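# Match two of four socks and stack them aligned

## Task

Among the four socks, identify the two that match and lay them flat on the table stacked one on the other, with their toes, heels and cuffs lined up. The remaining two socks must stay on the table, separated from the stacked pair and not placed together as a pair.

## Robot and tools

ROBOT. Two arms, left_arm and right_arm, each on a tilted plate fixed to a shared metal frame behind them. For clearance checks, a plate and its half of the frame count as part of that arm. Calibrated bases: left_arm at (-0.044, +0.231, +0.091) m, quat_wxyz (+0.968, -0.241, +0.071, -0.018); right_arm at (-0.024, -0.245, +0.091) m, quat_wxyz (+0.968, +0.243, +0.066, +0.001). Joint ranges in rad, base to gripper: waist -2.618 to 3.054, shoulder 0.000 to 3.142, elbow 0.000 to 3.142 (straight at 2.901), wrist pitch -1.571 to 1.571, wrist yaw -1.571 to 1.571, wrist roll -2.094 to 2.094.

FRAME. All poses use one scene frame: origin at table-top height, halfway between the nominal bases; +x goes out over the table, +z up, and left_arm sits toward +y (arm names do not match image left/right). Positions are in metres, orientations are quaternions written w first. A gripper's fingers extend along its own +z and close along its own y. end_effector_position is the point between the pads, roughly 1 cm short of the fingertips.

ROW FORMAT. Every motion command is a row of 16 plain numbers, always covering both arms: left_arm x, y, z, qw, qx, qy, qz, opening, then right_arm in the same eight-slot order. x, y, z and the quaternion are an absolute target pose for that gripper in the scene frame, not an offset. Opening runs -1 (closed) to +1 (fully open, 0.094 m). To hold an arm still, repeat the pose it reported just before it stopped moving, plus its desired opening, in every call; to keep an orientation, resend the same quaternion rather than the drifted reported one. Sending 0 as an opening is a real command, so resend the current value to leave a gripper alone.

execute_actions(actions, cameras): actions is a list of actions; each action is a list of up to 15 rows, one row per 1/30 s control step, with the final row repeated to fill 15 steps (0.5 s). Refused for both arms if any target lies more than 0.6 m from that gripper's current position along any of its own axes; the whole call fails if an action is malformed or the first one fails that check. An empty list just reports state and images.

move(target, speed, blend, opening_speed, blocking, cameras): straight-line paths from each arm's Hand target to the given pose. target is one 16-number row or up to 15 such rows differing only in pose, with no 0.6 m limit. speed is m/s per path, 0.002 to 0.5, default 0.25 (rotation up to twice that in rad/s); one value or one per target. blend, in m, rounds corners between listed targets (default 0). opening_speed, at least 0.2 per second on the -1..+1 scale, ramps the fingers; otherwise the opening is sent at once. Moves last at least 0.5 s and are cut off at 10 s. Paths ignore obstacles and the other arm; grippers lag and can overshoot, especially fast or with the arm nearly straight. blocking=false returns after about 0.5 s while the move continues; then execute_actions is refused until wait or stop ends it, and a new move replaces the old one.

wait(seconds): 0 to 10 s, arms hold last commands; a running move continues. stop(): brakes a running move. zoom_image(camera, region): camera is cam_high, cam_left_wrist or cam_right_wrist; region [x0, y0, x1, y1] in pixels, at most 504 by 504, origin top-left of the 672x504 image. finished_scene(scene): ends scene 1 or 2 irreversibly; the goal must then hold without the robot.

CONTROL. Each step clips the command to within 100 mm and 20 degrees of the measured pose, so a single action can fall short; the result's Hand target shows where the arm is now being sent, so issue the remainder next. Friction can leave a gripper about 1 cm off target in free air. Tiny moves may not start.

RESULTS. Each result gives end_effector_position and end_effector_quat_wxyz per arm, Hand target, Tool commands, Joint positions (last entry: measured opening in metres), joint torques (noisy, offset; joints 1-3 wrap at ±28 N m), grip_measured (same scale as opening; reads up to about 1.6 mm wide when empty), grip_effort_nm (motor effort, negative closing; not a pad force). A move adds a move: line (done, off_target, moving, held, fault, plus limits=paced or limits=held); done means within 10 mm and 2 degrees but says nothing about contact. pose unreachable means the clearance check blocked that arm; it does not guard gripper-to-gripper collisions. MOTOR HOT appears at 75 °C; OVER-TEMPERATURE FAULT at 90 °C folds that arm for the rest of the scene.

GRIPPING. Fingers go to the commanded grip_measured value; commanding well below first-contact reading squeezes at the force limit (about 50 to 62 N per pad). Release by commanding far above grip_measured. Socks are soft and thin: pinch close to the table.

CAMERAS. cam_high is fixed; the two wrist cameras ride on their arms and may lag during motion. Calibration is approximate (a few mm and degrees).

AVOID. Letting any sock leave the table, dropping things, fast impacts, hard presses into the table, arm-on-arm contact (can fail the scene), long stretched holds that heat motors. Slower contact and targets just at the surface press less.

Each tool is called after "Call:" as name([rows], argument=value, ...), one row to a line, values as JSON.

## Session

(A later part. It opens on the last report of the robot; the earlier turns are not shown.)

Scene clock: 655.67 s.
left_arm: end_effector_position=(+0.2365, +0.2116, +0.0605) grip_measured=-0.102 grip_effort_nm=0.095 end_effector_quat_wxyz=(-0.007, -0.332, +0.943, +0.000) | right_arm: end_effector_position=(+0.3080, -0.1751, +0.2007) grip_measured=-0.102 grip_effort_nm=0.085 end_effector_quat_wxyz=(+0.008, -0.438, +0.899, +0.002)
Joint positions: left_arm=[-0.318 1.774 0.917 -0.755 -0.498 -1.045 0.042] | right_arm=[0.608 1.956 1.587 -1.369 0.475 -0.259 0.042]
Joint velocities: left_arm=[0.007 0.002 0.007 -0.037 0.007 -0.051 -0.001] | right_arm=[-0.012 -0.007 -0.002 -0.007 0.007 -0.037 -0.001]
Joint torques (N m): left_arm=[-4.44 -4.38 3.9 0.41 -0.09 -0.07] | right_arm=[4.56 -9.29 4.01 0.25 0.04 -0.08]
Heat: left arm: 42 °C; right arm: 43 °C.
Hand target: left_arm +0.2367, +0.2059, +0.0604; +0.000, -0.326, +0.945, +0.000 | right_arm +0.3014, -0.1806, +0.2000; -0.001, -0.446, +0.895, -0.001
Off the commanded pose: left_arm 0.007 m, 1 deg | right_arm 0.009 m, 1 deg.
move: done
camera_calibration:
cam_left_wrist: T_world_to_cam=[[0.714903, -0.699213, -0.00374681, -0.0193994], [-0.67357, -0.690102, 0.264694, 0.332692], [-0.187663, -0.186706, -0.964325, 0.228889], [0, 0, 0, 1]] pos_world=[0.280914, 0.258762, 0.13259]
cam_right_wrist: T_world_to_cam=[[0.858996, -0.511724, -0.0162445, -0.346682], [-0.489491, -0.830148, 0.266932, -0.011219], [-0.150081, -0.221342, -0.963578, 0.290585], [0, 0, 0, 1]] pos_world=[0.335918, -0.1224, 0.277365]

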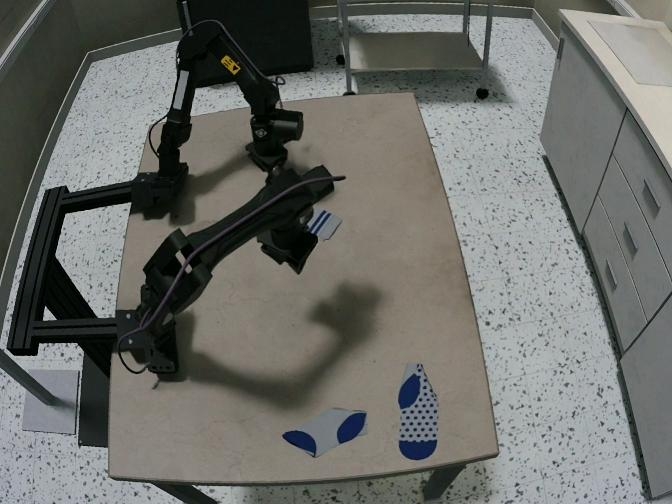

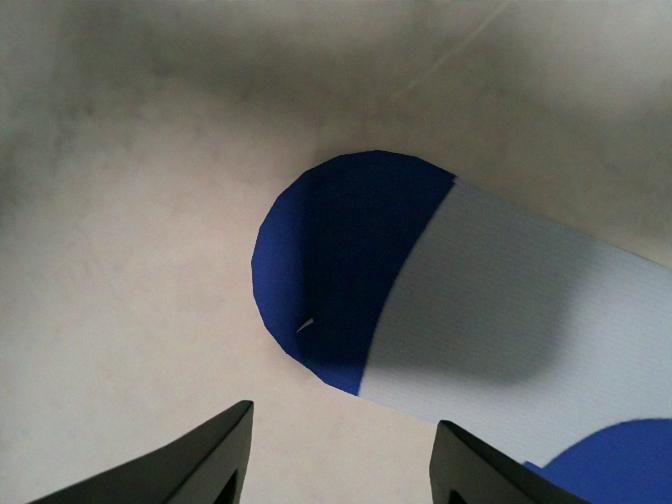

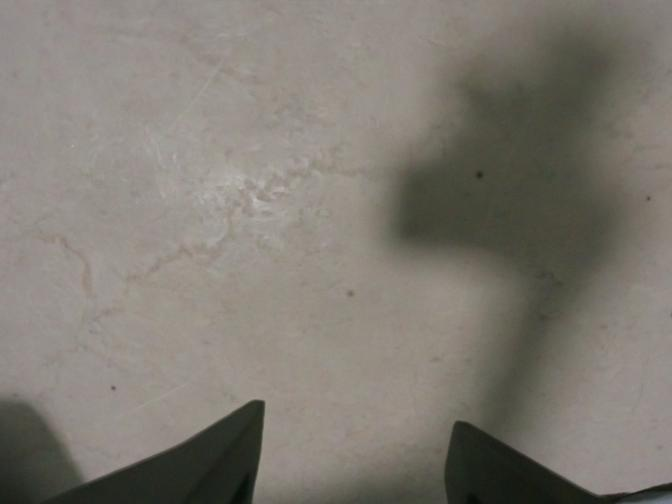

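Call:
move([
  [0.249,0.224,0.05,0,0.47,0.883,0,-0.4,0.25,-0.35,0.2,0.15,0,0.9887,0,-0.1],
  [0.249,0.224,-0.008,0,0.47,0.883,0,-0.4,0.25,-0.35,0.2,0.15,0,0.9887,0,-0.1],
], speed=0.12)

Call:
move(target=[0.249,0.224,-0.008,0,0.47,0.883,0,-1,0.25,-0.35,0.2,0.15,0,0.9887,0,-0.1], opening_speed=0.8, cameras=["cam_left_wrist"])

Call:
move(target=[0.249,0.224,0.05,0,0.47,0.883,0,-1,0.25,-0.35,0.2,0.15,0,0.9887,0,-0.1], speed=0.08)

Scene clock: 676.13 s.
left_arm: end_effector_position=(+0.2409, +0.2266, +0.0099) grip_measured=-0.398 grip_effort_nm=-0.105 end_effector_quat_wxyz=(-0.014, +0.483, +0.875, -0.004) | right_arm: end_effector_position=(+0.2504, -0.3527, +0.2029) grip_measured=-0.102 grip_effort_nm=0.085 end_effector_quat_wxyz=(+0.143, -0.006, +0.990, -0.002)
Joint positions: left_arm=[-0.184 1.873 0.859 -0.544 -0.506 0.785 0.028] | right_arm=[0.236 1.157 1.043 -1.111 0.553 0.055 0.042]
Joint velocities: left_arm=[0.007 -0.012 -0.017 -0.007 -0.081 0.037 0] | right_arm=[-0.002 0.002 -0.007 0.037 -0.007 -0.066 0]
Joint torques (N m): left_arm=[-1.29 -2.55 1.88 1.4 0.05 0.14] | right_arm=[1.46 -4.11 4.46 1.09 0.06 0.1]
Heat: left arm: 41 °C; right arm: 40 °C.
Hand target: left_arm +0.2470, +0.2239, -0.0055; +0.000, +0.470, +0.883, -0.002 | right_arm +0.2487, -0.3535, +0.2009; +0.146, +0.002, +0.989, -0.003
Off the commanded pose: left_arm 0.020 m, 2 deg | right_arm 0.004 m, 1 deg.
move: off_target (left_arm)
camera_calibration:
cam_left_wrist: T_world_to_cam=[[-0.776401, -0.629899, 0.0207095, 0.331114], [-0.601444, 0.750346, 0.274309, 0.015514], [-0.188327, 0.200518, -0.961419, 0.0960597], [0, 0, 0, 1]] pos_world=[0.284499, 0.177666, 0.0812407]
cam_right_wrist: T_world_to_cam=[[0.138703, -0.990117, 0.0207451, -0.383899], [-0.990334, -0.138687, 0.00220349, 0.235634], [0.000695366, -0.0208502, -0.999782, 0.285087], [0, 0, 0, 1]] pos_world=[0.286406, -0.341481, 0.292469]

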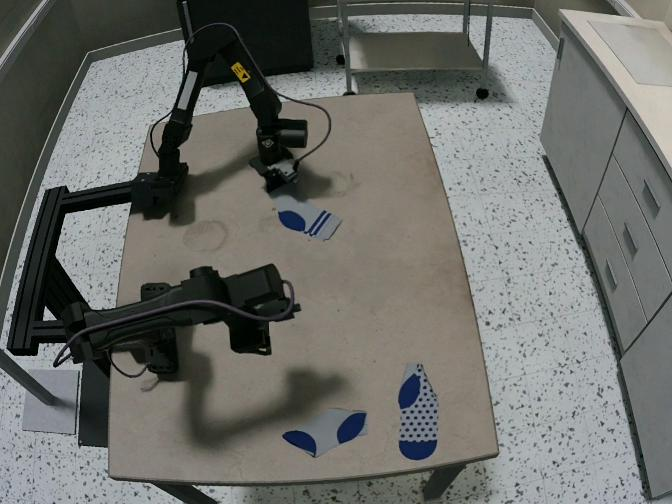

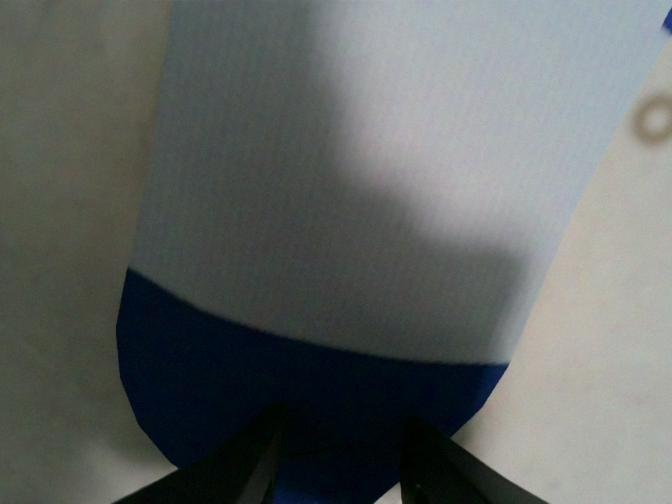

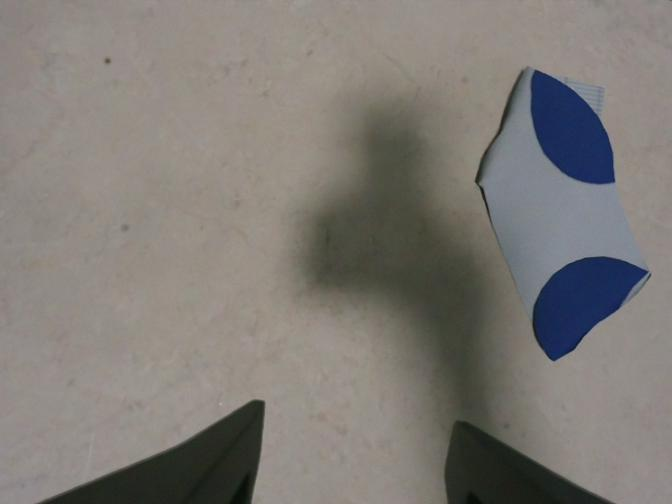

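Scene clock: 677.10 s.
left_arm: end_effector_position=(+0.2493, +0.2286, +0.0098) grip_measured=-0.986 grip_effort_nm=-0.735 end_effector_quat_wxyz=(-0.003, +0.480, +0.877, +0.010) | right_arm: end_effector_position=(+0.2515, -0.3515, +0.2014) grip_measured=-0.102 grip_effort_nm=0.085 end_effector_quat_wxyz=(+0.145, -0.005, +0.989, -0.001)
Joint positions: left_arm=[-0.184 1.873 0.859 -0.509 -0.527 0.794 0.001] | right_arm=[0.236 1.157 1.035 -1.098 0.553 0.056 0.042]
Joint velocities: left_arm=[-0.012 -0.017 -0.002 0.007 0.037 -0.051 0] | right_arm=[0.027 -0.027 -0.002 -0.037 -0.007 -0.081 0]
Joint torques (N m): left_arm=[-1.28 -2.39 2.02 1.13 0.24 0.03] | right_arm=[2.03 -4.08 4.51 1.1 0.03 0.1]
Heat: left arm: 41 °C; right arm: 40 °C.
Hand target: left_arm +0.2478, +0.2243, -0.0064; +0.000, +0.470, +0.883, +0.000 | right_arm +0.2501, -0.3500, +0.2001; +0.150, +0.000, +0.989, +0.000
Off the commanded pose: left_arm 0.018 m, 2 deg | right_arm 0.003 m, 1 deg.
move: off_target (left_arm)
camera_calibration:
cam_left_wrist: T_world_to_cam=[[-0.771951, -0.635526, -0.0140968, 0.339322], [-0.61589, 0.742241, 0.264116, 0.0246639], [-0.15739, 0.212567, -0.964388, 0.0867307], [0, 0, 0, 1]] pos_world=[0.290781, 0.178905, 0.0819112]
Images, in order (width x height): cam_left_wrist 672x504.

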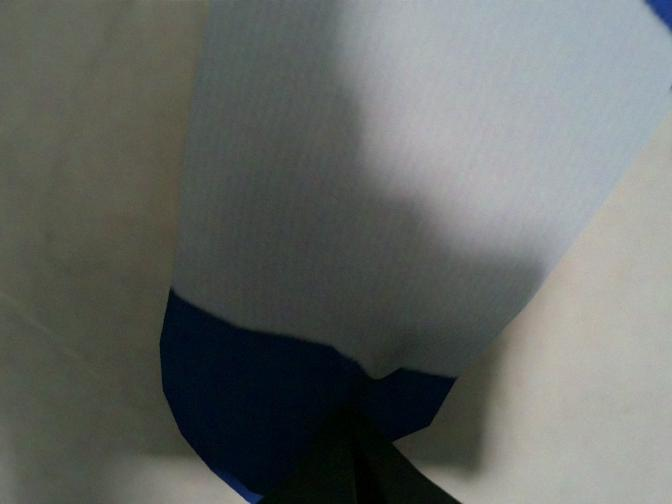

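Scene clock: 678.57 s.
left_arm: end_effector_position=(+0.2419, +0.2284, +0.0377) grip_measured=-0.987 grip_effort_nm=-0.711 end_effector_quat_wxyz=(-0.018, +0.470, +0.882, +0.002) | right_arm: end_effector_position=(+0.2516, -0.3515, +0.2014) grip_measured=-0.102 grip_effort_nm=0.085 end_effector_quat_wxyz=(+0.145, -0.004, +0.989, -0.001)
Joint positions: left_arm=[-0.233 1.816 0.907 -0.684 -0.519 0.695 0.001] | right_arm=[0.236 1.157 1.035 -1.097 0.553 0.056 0.042]
Joint velocities: left_arm=[-0.007 0.002 0.007 0.022 -0.022 -0.022 0] | right_arm=[0.022 0.007 -0.027 0.007 0.051 0.037 -0.001]
Joint torques (N m): left_arm=[-4.48 -7.31 5.94 0 0.1 -0.11] | right_arm=[2.04 -4.08 4.46 1.1 0.02 0.1]
Heat: left arm: 41 °C; right arm: 40 °C.
Hand target: left_arm +0.2493, +0.2243, +0.0494; -0.001, +0.470, +0.883, +0.001 | right_arm +0.2500, -0.3500, +0.2000; +0.150, +0.000, +0.989, +0.000
Off the commanded pose: left_arm 0.015 m, 2 deg | right_arm 0.003 m, 1 deg.
move: off_target (left_arm)
camera_calibration:
cam_left_wrist: T_world_to_cam=[[-0.757661, -0.652531, 0.0123394, 0.333344], [-0.622547, 0.728264, 0.286473, 0.0168225], [-0.195919, 0.209368, -0.958009, 0.122326], [0, 0, 0, 1]] pos_world=[0.287001, 0.179655, 0.108257]
cam_right_wrist: T_world_to_cam=[[0.134759, -0.990678, 0.0199337, -0.381953], [-0.990863, -0.134841, -0.00281762, 0.239472], [0.00547924, -0.0193719, -0.999797, 0.28295], [0, 0, 0, 1]] pos_world=[0.287206, -0.340621, 0.291181]

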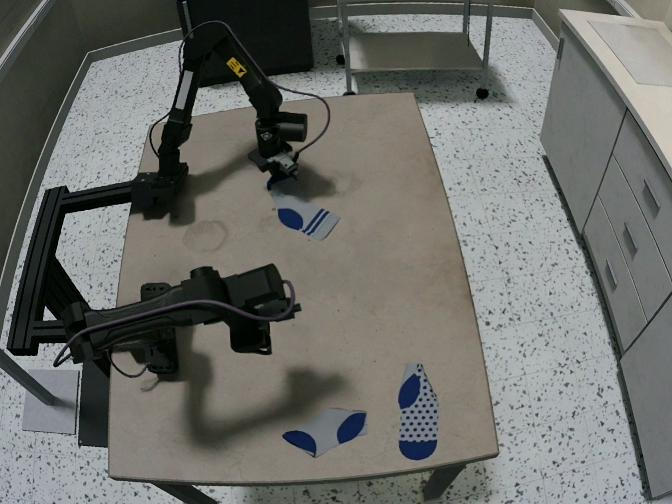

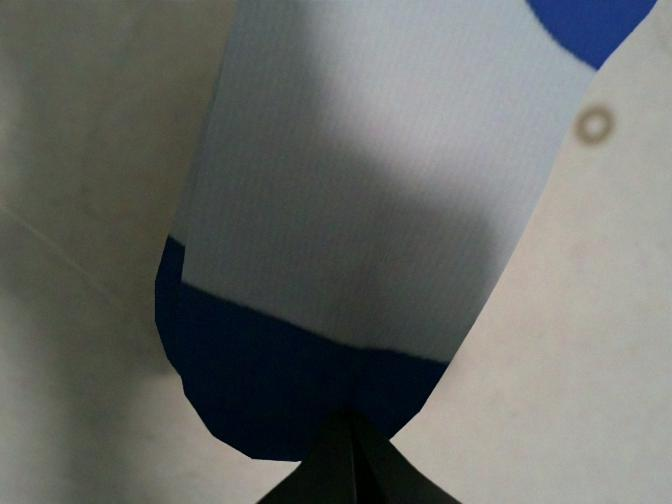

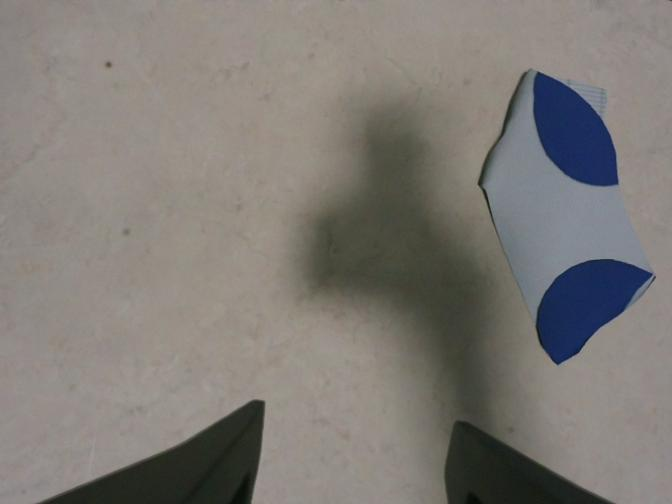

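Call:
move(target=[0.249,0.224,0.09,0,0.47,0.883,0,-1,0.25,-0.35,0.2,0.15,0,0.9887,0,-0.1], speed=0.08, cameras=["cam_left_wrist"])

Call:
zoom_image(camera="cam_left_wrist", region=[120, 100, 520, 504])

Scene clock: 683.97 s.
left_arm: end_effector_position=(+0.2428, +0.2278, +0.0763) grip_measured=-0.987 grip_effort_nm=-0.701 end_effector_quat_wxyz=(-0.020, +0.472, +0.882, +0.002) | right_arm: end_effector_position=(+0.2518, -0.3515, +0.2015) grip_measured=-0.102 grip_effort_nm=0.090 end_effector_quat_wxyz=(+0.146, -0.004, +0.989, -0.001)
Joint positions: left_arm=[-0.302 1.755 0.989 -0.87 -0.518 0.617 0.001] | right_arm=[0.236 1.157 1.035 -1.096 0.553 0.056 0.042]
Joint velocities: left_arm=[-0.002 0.012 -0.002 -0.022 0.037 0.022 -0.001] | right_arm=[-0.002 0.007 0.012 0.037 0.066 0.022 0.001]
Joint torques (N m): left_arm=[-4.55 -7.21 6.76 0.06 0.07 -0.11] | right_arm=[2.04 -4.08 4.46 1.09 0.02 0.1]
Heat: left arm: 41 °C; right arm: 39 °C.
Hand target: left_arm +0.2496, +0.2241, +0.0891; -0.001, +0.470, +0.883, +0.001 | right_arm +0.2500, -0.3500, +0.2000; +0.150, +0.000, +0.989, +0.000
Off the commanded pose: left_arm 0.016 m, 2 deg | right_arm 0.003 m, 1 deg.
move: off_target (left_arm)
camera_calibration:
cam_left_wrist: T_world_to_cam=[[-0.759318, -0.650601, 0.0124217, 0.33315], [-0.619976, 0.72911, 0.289876, 0.00566648], [-0.197651, 0.212407, -0.956984, 0.159228], [0, 0, 0, 1]] pos_world=[0.287951, 0.178795, 0.146598]
Images, in order (width x height): cam_left_wrist 672x504.

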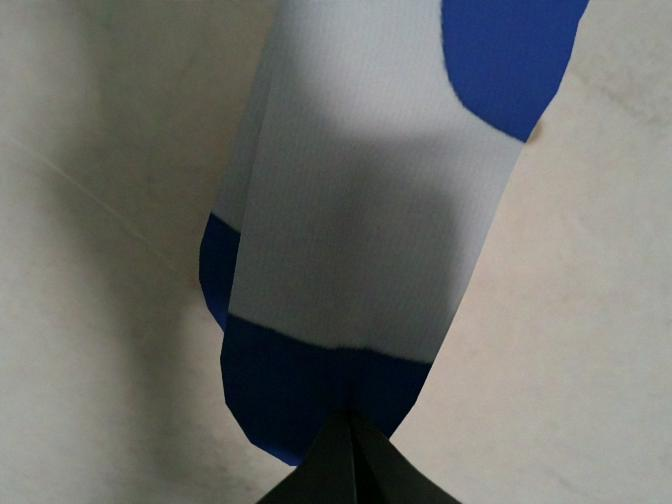

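Scaled by 1.248.

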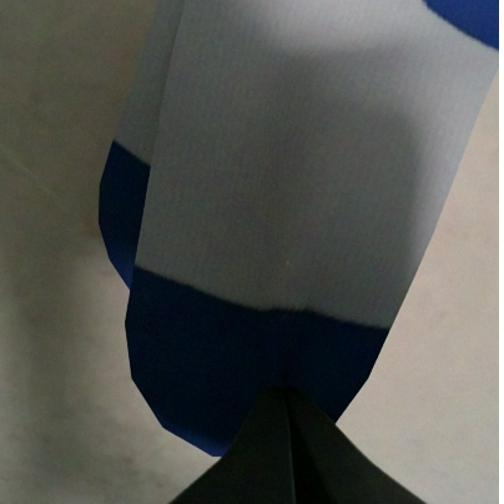

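Call:
move([
  [0.241,0.236,0.07,0,0.47,0.883,0,-1,0.25,-0.35,0.2,0.15,0,0.9887,0,-0.1],
  [0.240,0.238,0.03,0,0.47,0.883,0,-1,0.25,-0.35,0.2,0.15,0,0.9887,0,-0.1],
  [0.245,0.224,0.002,0,0.47,0.883,0,-1,0.25,-0.35,0.2,0.15,0,0.9887,0,-0.1],
], speed=0.06, cameras=["cam_left_wrist"])

Call:
move(target=[0.245,0.224,0.002,0,0.47,0.883,0,-0.3,0.25,-0.35,0.2,0.15,0,0.9887,0,-0.1], opening_speed=0.8, cameras=["cam_left_wrist"])

Call:
move([
  [0.245,0.224,0.06,0,0.47,0.883,0,-0.3,0.25,-0.35,0.2,0.15,0,0.9887,0,-0.1],
  [0.22,0.26,0.14,0,0.47,0.883,0,-0.3,0.25,-0.35,0.2,0.15,0,0.9887,0,-0.1],
], speed=0.1)

Call:
zoom_image(camera="cam_high", region=[240, 150, 370, 260])

Scene clock: 692.70 s.
left_arm: end_effector_position=(+0.2402, +0.2305, +0.0122) grip_measured=-0.987 grip_effort_nm=-0.711 end_effector_quat_wxyz=(-0.008, +0.473, +0.881, +0.003) | right_arm: end_effector_position=(+0.2518, -0.3515, +0.2015) grip_measured=-0.102 grip_effort_nm=0.085 end_effector_quat_wxyz=(+0.146, -0.004, +0.989, -0.001)
Joint positions: left_arm=[-0.182 1.848 0.837 -0.529 -0.517 0.772 0.001] | right_arm=[0.236 1.157 1.035 -1.096 0.553 0.056 0.042]
Joint velocities: left_arm=[0.002 -0.012 -0.007 0.007 0.007 0.066 -0.001] | right_arm=[-0.007 0.002 0.007 -0.007 0.11 0.007 0]
Joint torques (N m): left_arm=[-2.36 -3.19 3.04 0.93 0.18 0.06] | right_arm=[2.04 -4.1 4.48 1.09 0.03 0.1]
Heat: left arm: 41 °C; right arm: 38 °C.
Hand target: left_arm +0.2434, +0.2239, +0.0033; +0.001, +0.470, +0.883, -0.001 | right_arm +0.2500, -0.3500, +0.2000; +0.150, +0.000, +0.989, +0.000
Off the commanded pose: left_arm 0.013 m, 1 deg | right_arm 0.003 m, 1 deg.
move: off_target (left_arm)
camera_calibration:
cam_left_wrist: T_world_to_cam=[[-0.761922, -0.647667, 0.00164648, 0.333756], [-0.623483, 0.734154, 0.268863, 0.0206239], [-0.175342, 0.203826, -0.963177, 0.0935067], [0, 0, 0, 1]] pos_world=[0.28355, 0.181963, 0.083969]
Images, in order (width x height): cam_left_wrist 672x504.

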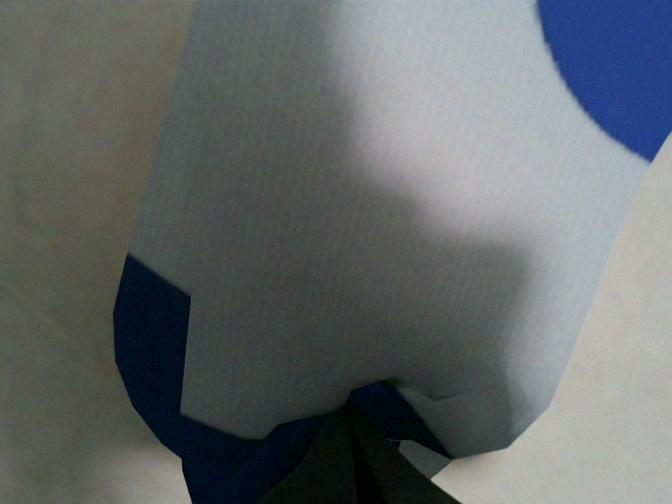

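Scene clock: 693.80 s.
left_arm: end_effector_position=(+0.2501, +0.2330, +0.0120) grip_measured=-0.303 grip_effort_nm=0.125 end_effector_quat_wxyz=(+0.005, +0.466, +0.885, +0.021) | right_arm: end_effector_position=(+0.2519, -0.3515, +0.2015) grip_measured=-0.102 grip_effort_nm=0.095 end_effector_quat_wxyz=(+0.146, -0.004, +0.989, -0.001)
Joint positions: left_arm=[-0.182 1.849 0.837 -0.487 -0.543 0.775 0.033] | right_arm=[0.236 1.157 1.035 -1.096 0.553 0.056 0.042]
Joint velocities: left_arm=[-0.012 0.012 -0.007 -0.007 0.081 0.037 0] | right_arm=[-0.007 0.007 0.007 -0.022 0.037 0.037 0]
Joint torques (N m): left_arm=[-2.63 -2.93 3.47 0.48 0.33 0.04] | right_arm=[2.04 -4.08 4.48 1.09 0.02 0.1]
Heat: left arm: 41 °C; right arm: 38 °C.
Hand target: left_arm +0.2444, +0.2243, +0.0028; +0.000, +0.470, +0.883, +0.000 | right_arm +0.2501, -0.3500, +0.2000; +0.150, +0.000, +0.989, +0.000
Off the commanded pose: left_arm 0.014 m, 3 deg | right_arm 0.003 m, 1 deg.
move: off_target (left_arm)
camera_calibration:
cam_left_wrist: T_world_to_cam=[[-0.750244, -0.65993, -0.0403311, 0.34332], [-0.646066, 0.718788, 0.256794, 0.0343852], [-0.140477, 0.218715, -0.965624, 0.082383], [0, 0, 0, 1]] pos_world=[0.291361, 0.183833, 0.0845675]
Images, in order (width x height): cam_left_wrist 672x504.

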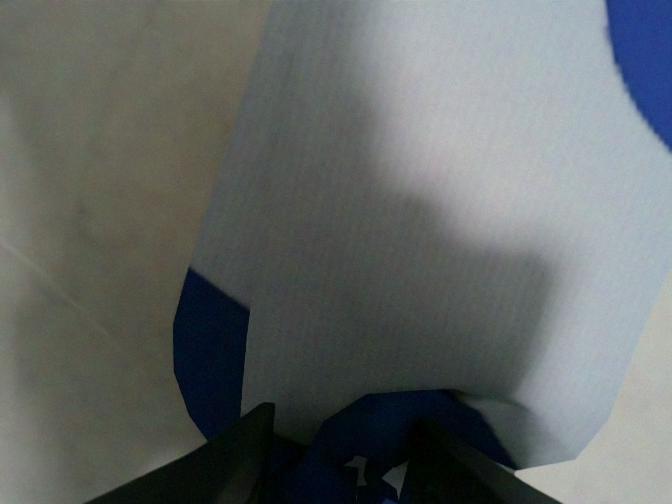

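Scene clock: 696.10 s.
left_arm: end_effector_position=(+0.2180, +0.2632, +0.1286) grip_measured=-0.302 grip_effort_nm=0.100 end_effector_quat_wxyz=(-0.018, +0.471, +0.882, +0.004) | right_arm: end_effector_position=(+0.2519, -0.3515, +0.2015) grip_measured=-0.102 grip_effort_nm=0.090 end_effector_quat_wxyz=(+0.146, -0.004, +0.989, -0.001)
Joint positions: left_arm=[-0.318 1.535 1.003 -1.108 -0.52 0.598 0.033] | right_arm=[0.236 1.157 1.035 -1.096 0.553 0.056 0.042]
Joint velocities: left_arm=[-0.002 -0.002 -0.007 -0.037 0.007 -0.051 0.001] | right_arm=[0.007 -0.007 -0.017 0.037 0.081 -0.051 0]
Joint torques (N m): left_arm=[-3.63 -5.24 7.09 -0.03 0.08 -0.09] | right_arm=[2.03 -4.08 4.46 1.09 0.02 0.1]
Heat: left arm: 41 °C; right arm: 38 °C.
Hand target: left_arm +0.2224, +0.2603, +0.1394; -0.001, +0.470, +0.883, +0.002 | right_arm +0.2500, -0.3500, +0.2000; +0.150, +0.000, +0.989, +0.000
Off the commanded pose: left_arm 0.012 m, 2 deg | right_arm 0.003 m, 1 deg.
move: off_target (left_arm)
camera_calibration:
cam_left_wrist: T_world_to_cam=[[-0.75814, -0.65204, 0.00823952, 0.337335], [-0.622662, 0.727619, 0.287859, -0.0494127], [-0.193691, 0.213107, -0.957637, 0.195894], [0, 0, 0, 1]] pos_world=[0.262923, 0.214163, 0.19904]
cam_right_wrist: T_world_to_cam=[[0.134188, -0.990757, 0.0198337, -0.381835], [-0.990935, -0.134289, -0.00381237, 0.240128], [0.00644058, -0.0191424, -0.999796, 0.28286], [0, 0, 0, 1]] pos_world=[0.287367, -0.340645, 0.291291]

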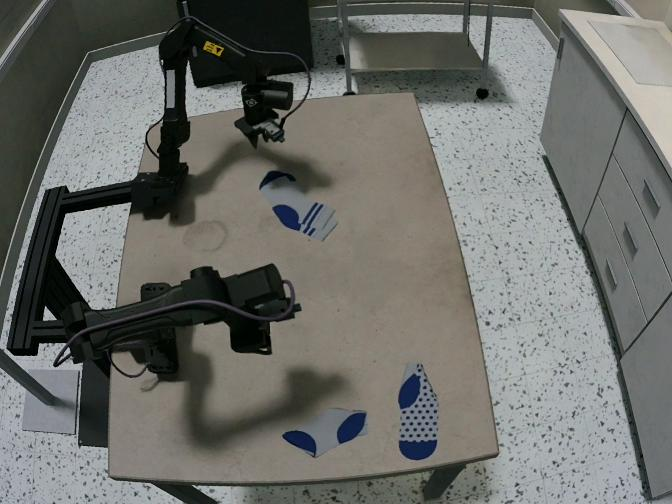

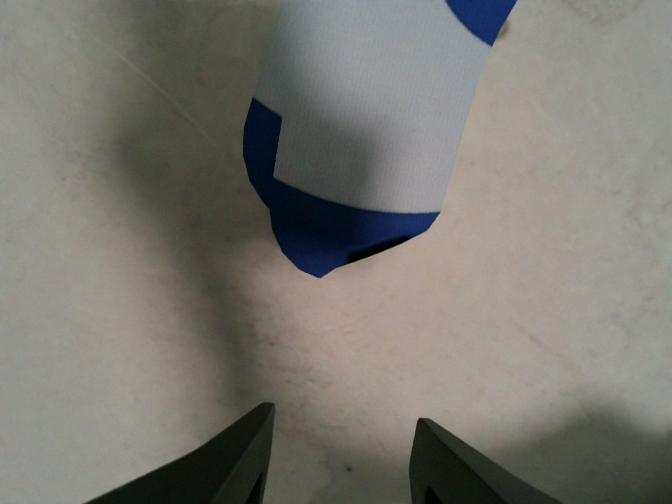

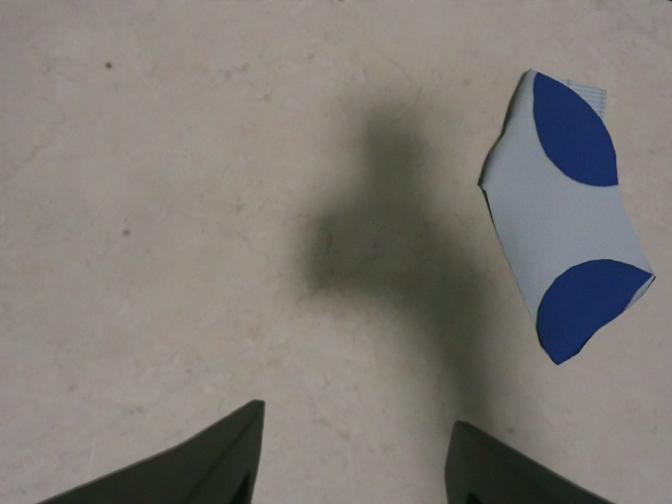

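Scaled by 3.877.

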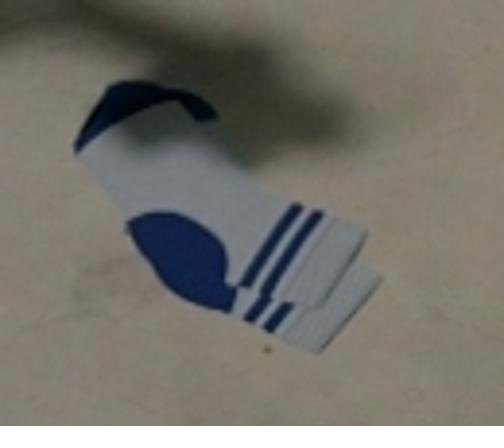

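Call:
move([
  [0.229,0.244,0.05,0,0.47,0.883,0,-0.4,0.25,-0.35,0.2,0.15,0,0.9887,0,-0.1],
  [0.229,0.244,-0.008,0,0.47,0.883,0,-0.4,0.25,-0.35,0.2,0.15,0,0.9887,0,-0.1],
], speed=0.12, cameras=["cam_left_wrist"])

Call:
move(target=[0.229,0.244,-0.008,0,0.47,0.883,0,-1,0.25,-0.35,0.2,0.15,0,0.9887,0,-0.1], opening_speed=0.8, cameras=["cam_left_wrist"])

Call:
move(target=[0.245,0.22,0.13,0,0.47,0.883,0,-1,0.25,-0.35,0.2,0.15,0,0.9887,0,-0.1], speed=0.1)

Call:
zoom_image(camera="cam_high", region=[230, 120, 380, 260])

Scene clock: 718.77 s.
left_arm: end_effector_position=(+0.2168, +0.2495, +0.0084) grip_measured=-0.398 grip_effort_nm=-0.100 end_effector_quat_wxyz=(-0.021, +0.485, +0.874, -0.001) | right_arm: end_effector_position=(+0.2519, -0.3515, +0.2015) grip_measured=-0.102 grip_effort_nm=0.090 end_effector_quat_wxyz=(+0.146, -0.004, +0.989, -0.001)
Joint positions: left_arm=[-0.127 1.773 0.749 -0.516 -0.516 0.847 0.028] | right_arm=[0.236 1.157 1.035 -1.096 0.553 0.056 0.042]
Joint velocities: left_arm=[-0.007 0.017 0.002 0.022 -0.022 0.037 0] | right_arm=[-0.012 0.002 -0.012 0.022 -0.037 0.051 -0.001]
Joint torques (N m): left_arm=[-1.14 -2.25 1.87 1.5 0.23 0.11] | right_arm=[2.04 -4.1 4.46 1.09 0.03 0.1]
Heat: left arm: 40 °C; right arm: 37 °C.
Hand target: left_arm +0.2255, +0.2444, -0.0049; +0.000, +0.470, +0.883, -0.002 | right_arm +0.2500, -0.3500, +0.2000; +0.150, +0.000, +0.989, +0.000
Off the commanded pose: left_arm 0.021 m, 3 deg | right_arm 0.003 m, 1 deg.
move: off_target (left_arm)
camera_calibration:
cam_left_wrist: T_world_to_cam=[[-0.778912, -0.626812, 0.0200571, 0.326581], [-0.595572, 0.749352, 0.289421, -0.0168984], [-0.196442, 0.213488, -0.956992, 0.0839808], [0, 0, 0, 1]] pos_world=[0.260811, 0.199439, 0.0787094]
Images, in order (width x height): cam_left_wrist 672x504.

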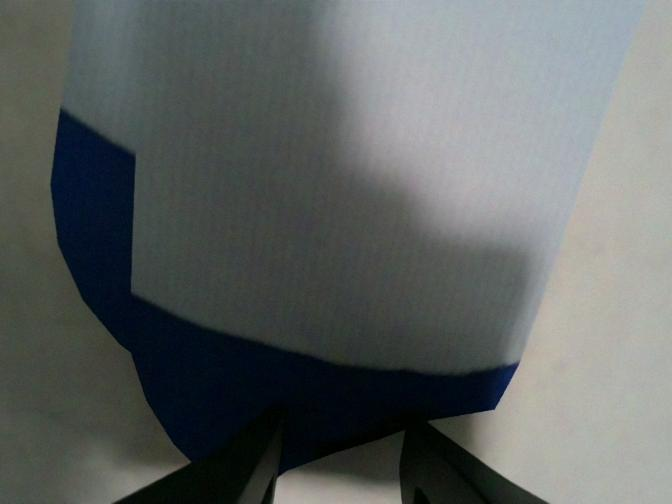

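Scene clock: 719.73 s.
left_arm: end_effector_position=(+0.2251, +0.2535, +0.0084) grip_measured=-0.988 grip_effort_nm=-0.637 end_effector_quat_wxyz=(-0.013, +0.482, +0.876, +0.018) | right_arm: end_effector_position=(+0.2519, -0.3515, +0.2015) grip_measured=-0.102 grip_effort_nm=0.090 end_effector_quat_wxyz=(+0.146, -0.004, +0.989, -0.001)
Joint positions: left_arm=[-0.127 1.773 0.749 -0.483 -0.545 0.855 0.001] | right_arm=[0.236 1.157 1.035 -1.096 0.553 0.056 0.042]
Joint velocities: left_arm=[0.007 -0.002 0.017 0.007 0.081 -0.007 0.001] | right_arm=[-0.012 -0.002 -0.007 0.037 0.007 0.007 -0.001]
Joint torques (N m): left_arm=[-1.09 -1.47 2.56 1.17 0.38 -0.04] | right_arm=[2.03 -4.08 4.46 1.09 0.02 0.1]
Heat: left arm: 40 °C; right arm: 37 °C.
Hand target: left_arm +0.2277, +0.2444, -0.0060; -0.001, +0.470, +0.883, +0.000 | right_arm +0.2500, -0.3500, +0.2000; +0.150, +0.000, +0.989, +0.000
Off the commanded pose: left_arm 0.019 m, 3 deg | right_arm 0.003 m, 1 deg.
move: off_target (left_arm)
camera_calibration:
cam_left_wrist: T_world_to_cam=[[-0.774459, -0.632261, -0.0214319, 0.336302], [-0.610461, 0.73801, 0.287538, -0.00869053], [-0.165982, 0.23577, -0.957529, 0.072258], [0, 0, 0, 1]] pos_world=[0.26714, 0.202008, 0.0788956]
Images, in order (width x height): cam_left_wrist 672x504.

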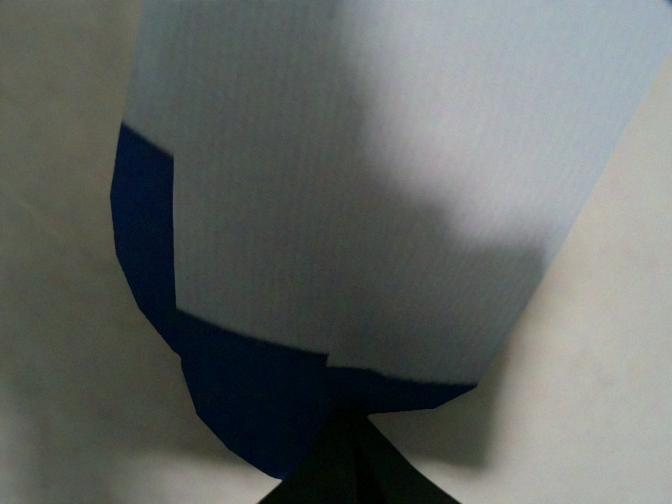

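Scene clock: 721.93 s.
left_arm: end_effector_position=(+0.2415, +0.2240, +0.1158) grip_measured=-0.990 grip_effort_nm=-0.540 end_effector_quat_wxyz=(-0.021, +0.472, +0.882, +0.006) | right_arm: end_effector_position=(+0.2519, -0.3515, +0.2015) grip_measured=-0.102 grip_effort_nm=0.095 end_effector_quat_wxyz=(+0.146, -0.004, +0.989, -0.001)
Joint positions: left_arm=[-0.386 1.719 1.085 -1.052 -0.518 0.519 0] | right_arm=[0.236 1.157 1.035 -1.096 0.553 0.056 0.042]
Joint velocities: left_arm=[0.007 0.007 -0.002 -0.081 0.022 -0.022 -0.001] | right_arm=[-0.002 0.007 0.002 0.007 0.007 0.022 0.001]
Joint torques (N m): left_arm=[-4.34 -6.63 7.27 0.01 0.09 -0.07] | right_arm=[2.03 -4.1 4.46 1.09 0.02 0.1]
Heat: left arm: 40 °C; right arm: 37 °C.
Hand target: left_arm +0.2465, +0.2208, +0.1287; -0.002, +0.470, +0.883, +0.003 | right_arm +0.2500, -0.3500, +0.2000; +0.150, +0.000, +0.989, +0.000
Off the commanded pose: left_arm 0.015 m, 3 deg | right_arm 0.003 m, 1 deg.
move: off_target (left_arm)
camera_calibration:
cam_left_wrist: T_world_to_cam=[[-0.759525, -0.650443, 0.00674219, 0.329834], [-0.620117, 0.727165, 0.294424, -0.00391483], [-0.196409, 0.219442, -0.955651, 0.195579], [0, 0, 0, 1]] pos_world=[0.286503, 0.174467, 0.185834]
cam_right_wrist: T_world_to_cam=[[0.134188, -0.990757, 0.0198337, -0.381835], [-0.990935, -0.134289, -0.00381237, 0.240128], [0.00644058, -0.0191424, -0.999796, 0.28286], [0, 0, 0, 1]] pos_world=[0.287367, -0.340645, 0.291291]

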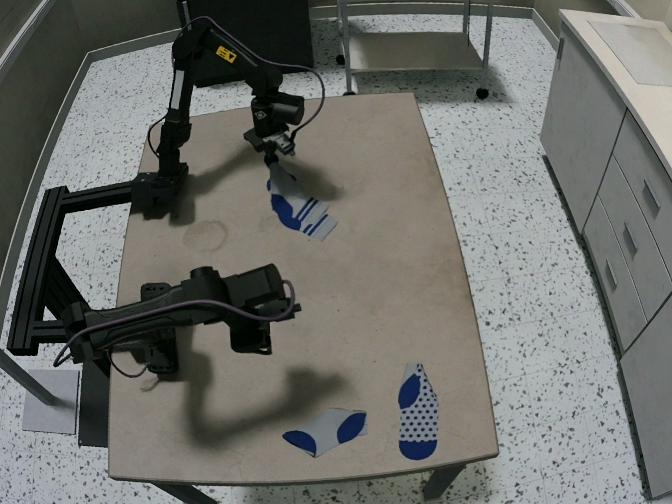

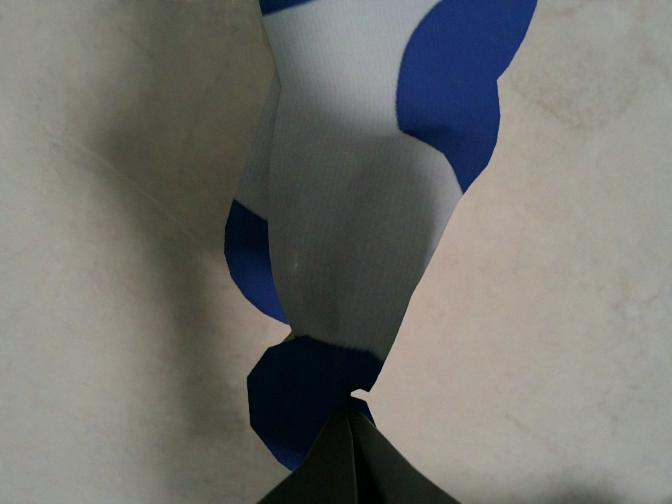

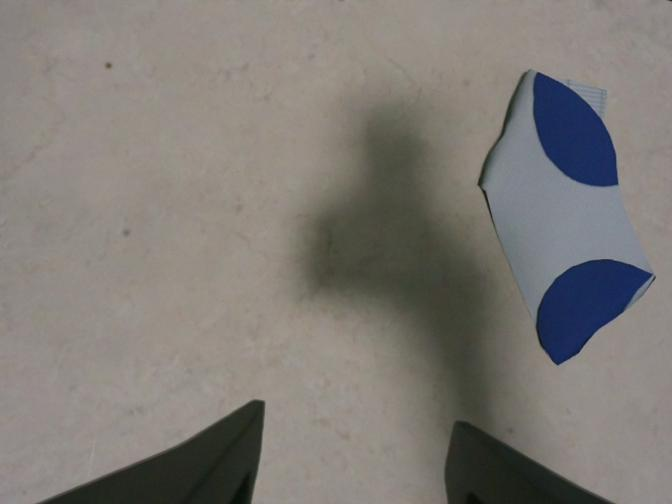

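Scaled by 3.360.

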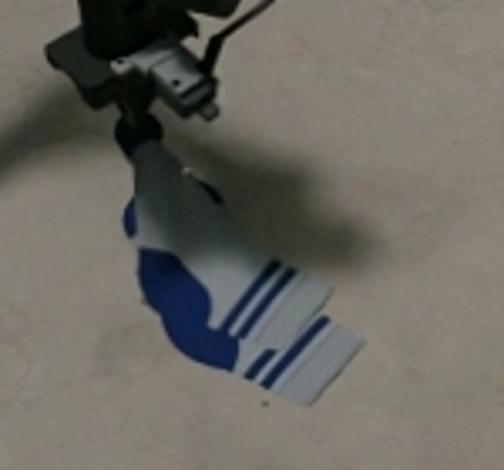

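Call:
move([
  [0.25,0.21,0.33,0,0.47,0.883,0,-1,0.25,-0.37,0.2,0.15,0,0.9887,0,-0.1],
  [0.33,0.0,0.33,0.1,0.2,0.97,0.02,-1,0.25,-0.37,0.2,0.15,0,0.9887,0,-0.1],
  [0.36,-0.10,0.30,0.1,0,0.99,0,-1,0.25,-0.37,0.2,0.15,0,0.9887,0,-0.1],
], speed=0.2)

Scene clock: 737.03 s.
left_arm: end_effector_position=(+0.3646, -0.0891, +0.2854) grip_measured=-0.990 grip_effort_nm=-0.540 end_effector_quat_wxyz=(+0.214, +0.015, +0.971, -0.102) | right_arm: end_effector_position=(+0.2478, -0.3693, +0.1966) grip_measured=-0.102 grip_effort_nm=0.090 end_effector_quat_wxyz=(+0.138, -0.004, +0.990, -0.004)
Joint positions: left_arm=[-0.938 2.759 2.827 -1.484 -0.608 -0.77 0] | right_arm=[0.15 1.134 1.035 -1.091 0.529 -0.029 0.042]
Joint velocities: left_arm=[0.007 -0.017 -0.007 0.007 -0.022 -0.095 0] | right_arm=[-0.022 -0.022 -0.022 0.051 0.007 0.007 0]
Joint torques (N m): left_arm=[-6.56 -8.94 7.53 1.19 -0.16 -0.05] | right_arm=[1.35 -4.49 5.74 1.07 -0.08 -0.08]
Heat: left arm: 41 °C; right arm: 37 °C.
Hand target: left_arm +0.3597, -0.1013, +0.2957; +0.230, +0.016, +0.966, -0.116 | right_arm +0.2496, -0.3705, +0.2000; +0.149, +0.000, +0.989, -0.001
Off the commanded pose: left_arm 0.019 m, 18 deg | right_arm 0.004 m, 2 deg.
elbow stopped short (left arm): the move would have taken joint 3 (elbow) straighter than the controller allows.
move: off_target (left_arm)
camera_calibration:
cam_left_wrist: T_world_to_cam=[[0.0340979, -0.969407, 0.243079, -0.166681], [-0.984869, -0.0739431, -0.156735, 0.440608], [0.169914, -0.234056, -0.95726, 0.277012], [0, 0, 0, 1]] pos_world=[0.392556, -0.0641651, 0.374748]
cam_right_wrist: T_world_to_cam=[[0.134142, -0.990667, 0.0242028, -0.399611], [-0.990911, -0.133847, 0.013412, 0.230466], [-0.0100474, -0.0257819, -0.999617, 0.279241], [0, 0, 0, 1]] pos_world=[0.284782, -0.357835, 0.285715]

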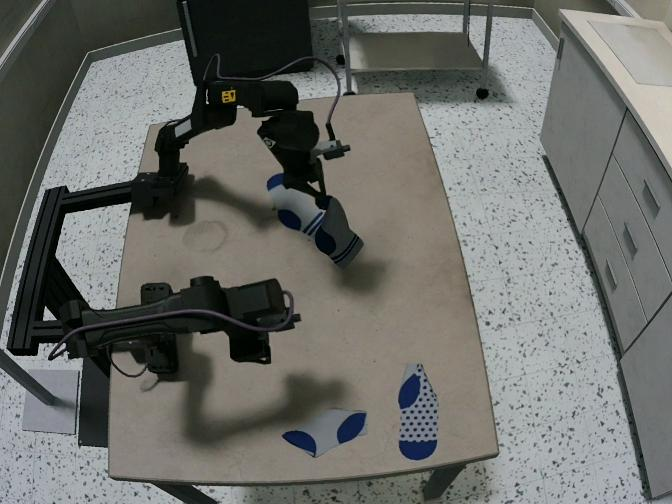

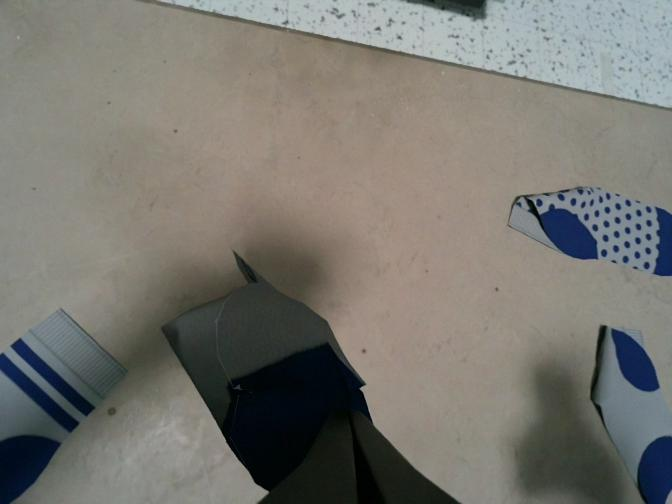

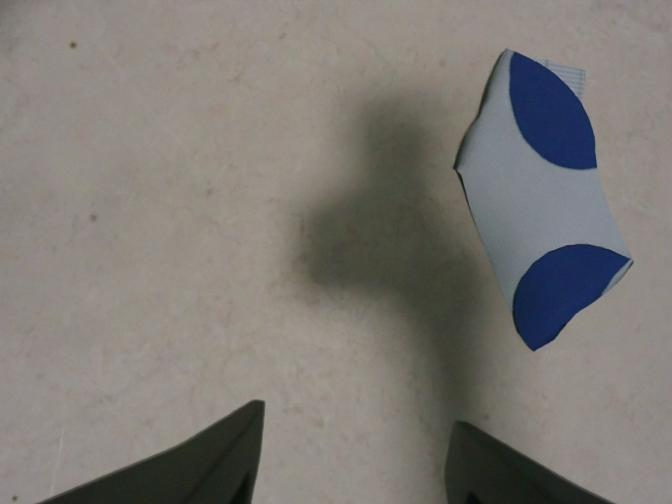

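Call:
move([
  [0.36,-0.115,0.24,0.05,0,0.999,0,-1,0.25,-0.37,0.2,0.15,0,0.9887,0,-0.1],
  [0.30,-0.115,0.15,0,0,1,0,-1,0.25,-0.37,0.2,0.15,0,0.9887,0,-0.1],
  [0.24,-0.11,0.06,0,0,1,0,-1,0.25,-0.37,0.2,0.15,0,0.9887,0,-0.1],
  [0.17,-0.10,0.02,0,0,1,0,-1,0.25,-0.37,0.2,0.15,0,0.9887,0,-0.1],
], speed=0.12, blend=0.03)

Scene clock: 746.63 s.
left_arm: end_effector_position=(+0.1636, -0.0799, +0.0093) grip_measured=-0.990 grip_effort_nm=-0.545 end_effector_quat_wxyz=(-0.015, +0.004, +0.999, +0.029) | right_arm: end_effector_position=(+0.2482, -0.3690, +0.1967) grip_measured=-0.102 grip_effort_nm=0.090 end_effector_quat_wxyz=(+0.138, -0.004, +0.990, -0.003)
Joint positions: left_arm=[-0.982 2.736 1.621 -0.876 -0.376 -1.104 0] | right_arm=[0.15 1.134 1.035 -1.089 0.527 -0.029 0.042]
Joint velocities: left_arm=[0.012 -0.012 -0.017 0.007 -0.051 -0.007 0] | right_arm=[0.017 0.007 -0.012 0.007 -0.022 0.022 0]
Joint torques (N m): left_arm=[-5.05 -12.1 3.92 0.55 0.02 -0.06] | right_arm=[1.37 -4.51 5.74 1.07 -0.08 -0.07]
Heat: left arm: 42 °C; right arm: 37 °C.
Hand target: left_arm +0.1669, -0.0910, +0.0219; -0.001, -0.002, +1.000, +0.002 | right_arm +0.2499, -0.3700, +0.2001; +0.150, +0.000, +0.989, +0.000
Off the commanded pose: left_arm 0.024 m, 4 deg | right_arm 0.004 m, 1 deg.
elbow stopped short (left arm): the move would have taken joint 3 (elbow) straighter than the controller allows.
move: off_target (left_arm)
camera_calibration:
cam_left_wrist: T_world_to_cam=[[0.11086, -0.99213, -0.0582078, -0.0954175], [-0.953909, -0.122658, 0.273885, 0.187049], [-0.27887, 0.0251619, -0.959999, 0.143169], [0, 0, 0, 1]] pos_world=[0.228931, -0.0753258, 0.0806581]
cam_right_wrist: T_world_to_cam=[[0.133896, -0.990743, 0.0223879, -0.398938], [-0.990957, -0.133658, 0.0117928, 0.231243], [-0.00869133, -0.0237645, -0.99968, 0.279766], [0, 0, 0, 1]] pos_world=[0.284999, -0.357689, 0.285881]

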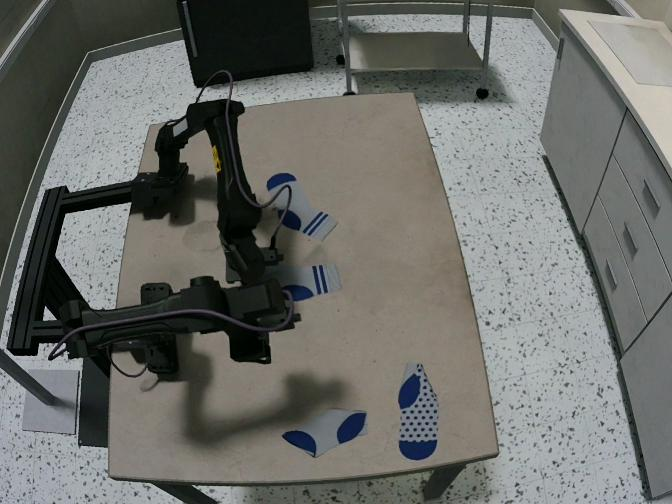

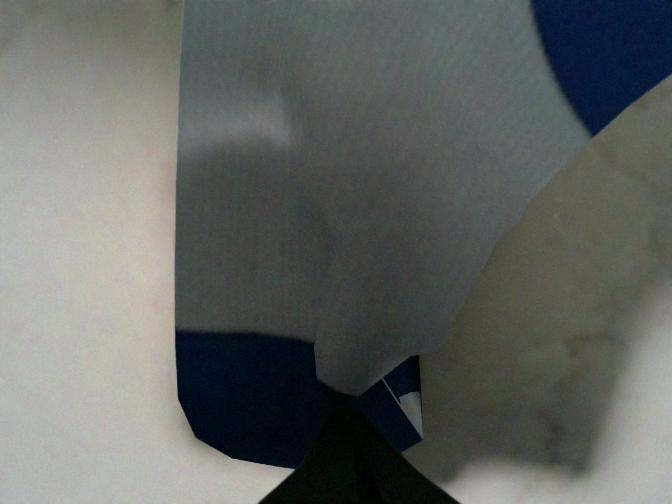

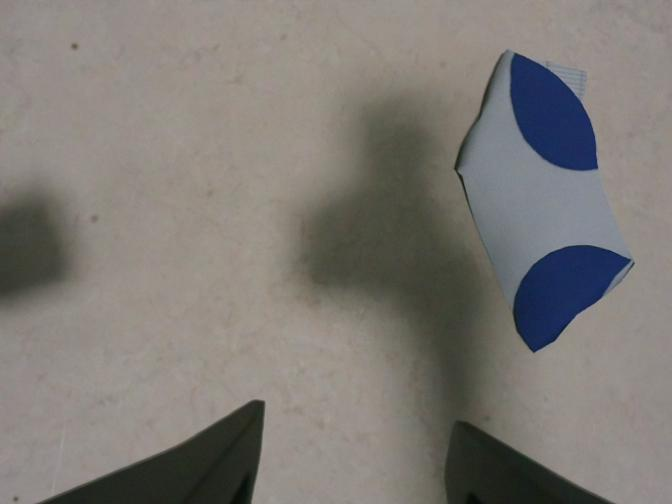

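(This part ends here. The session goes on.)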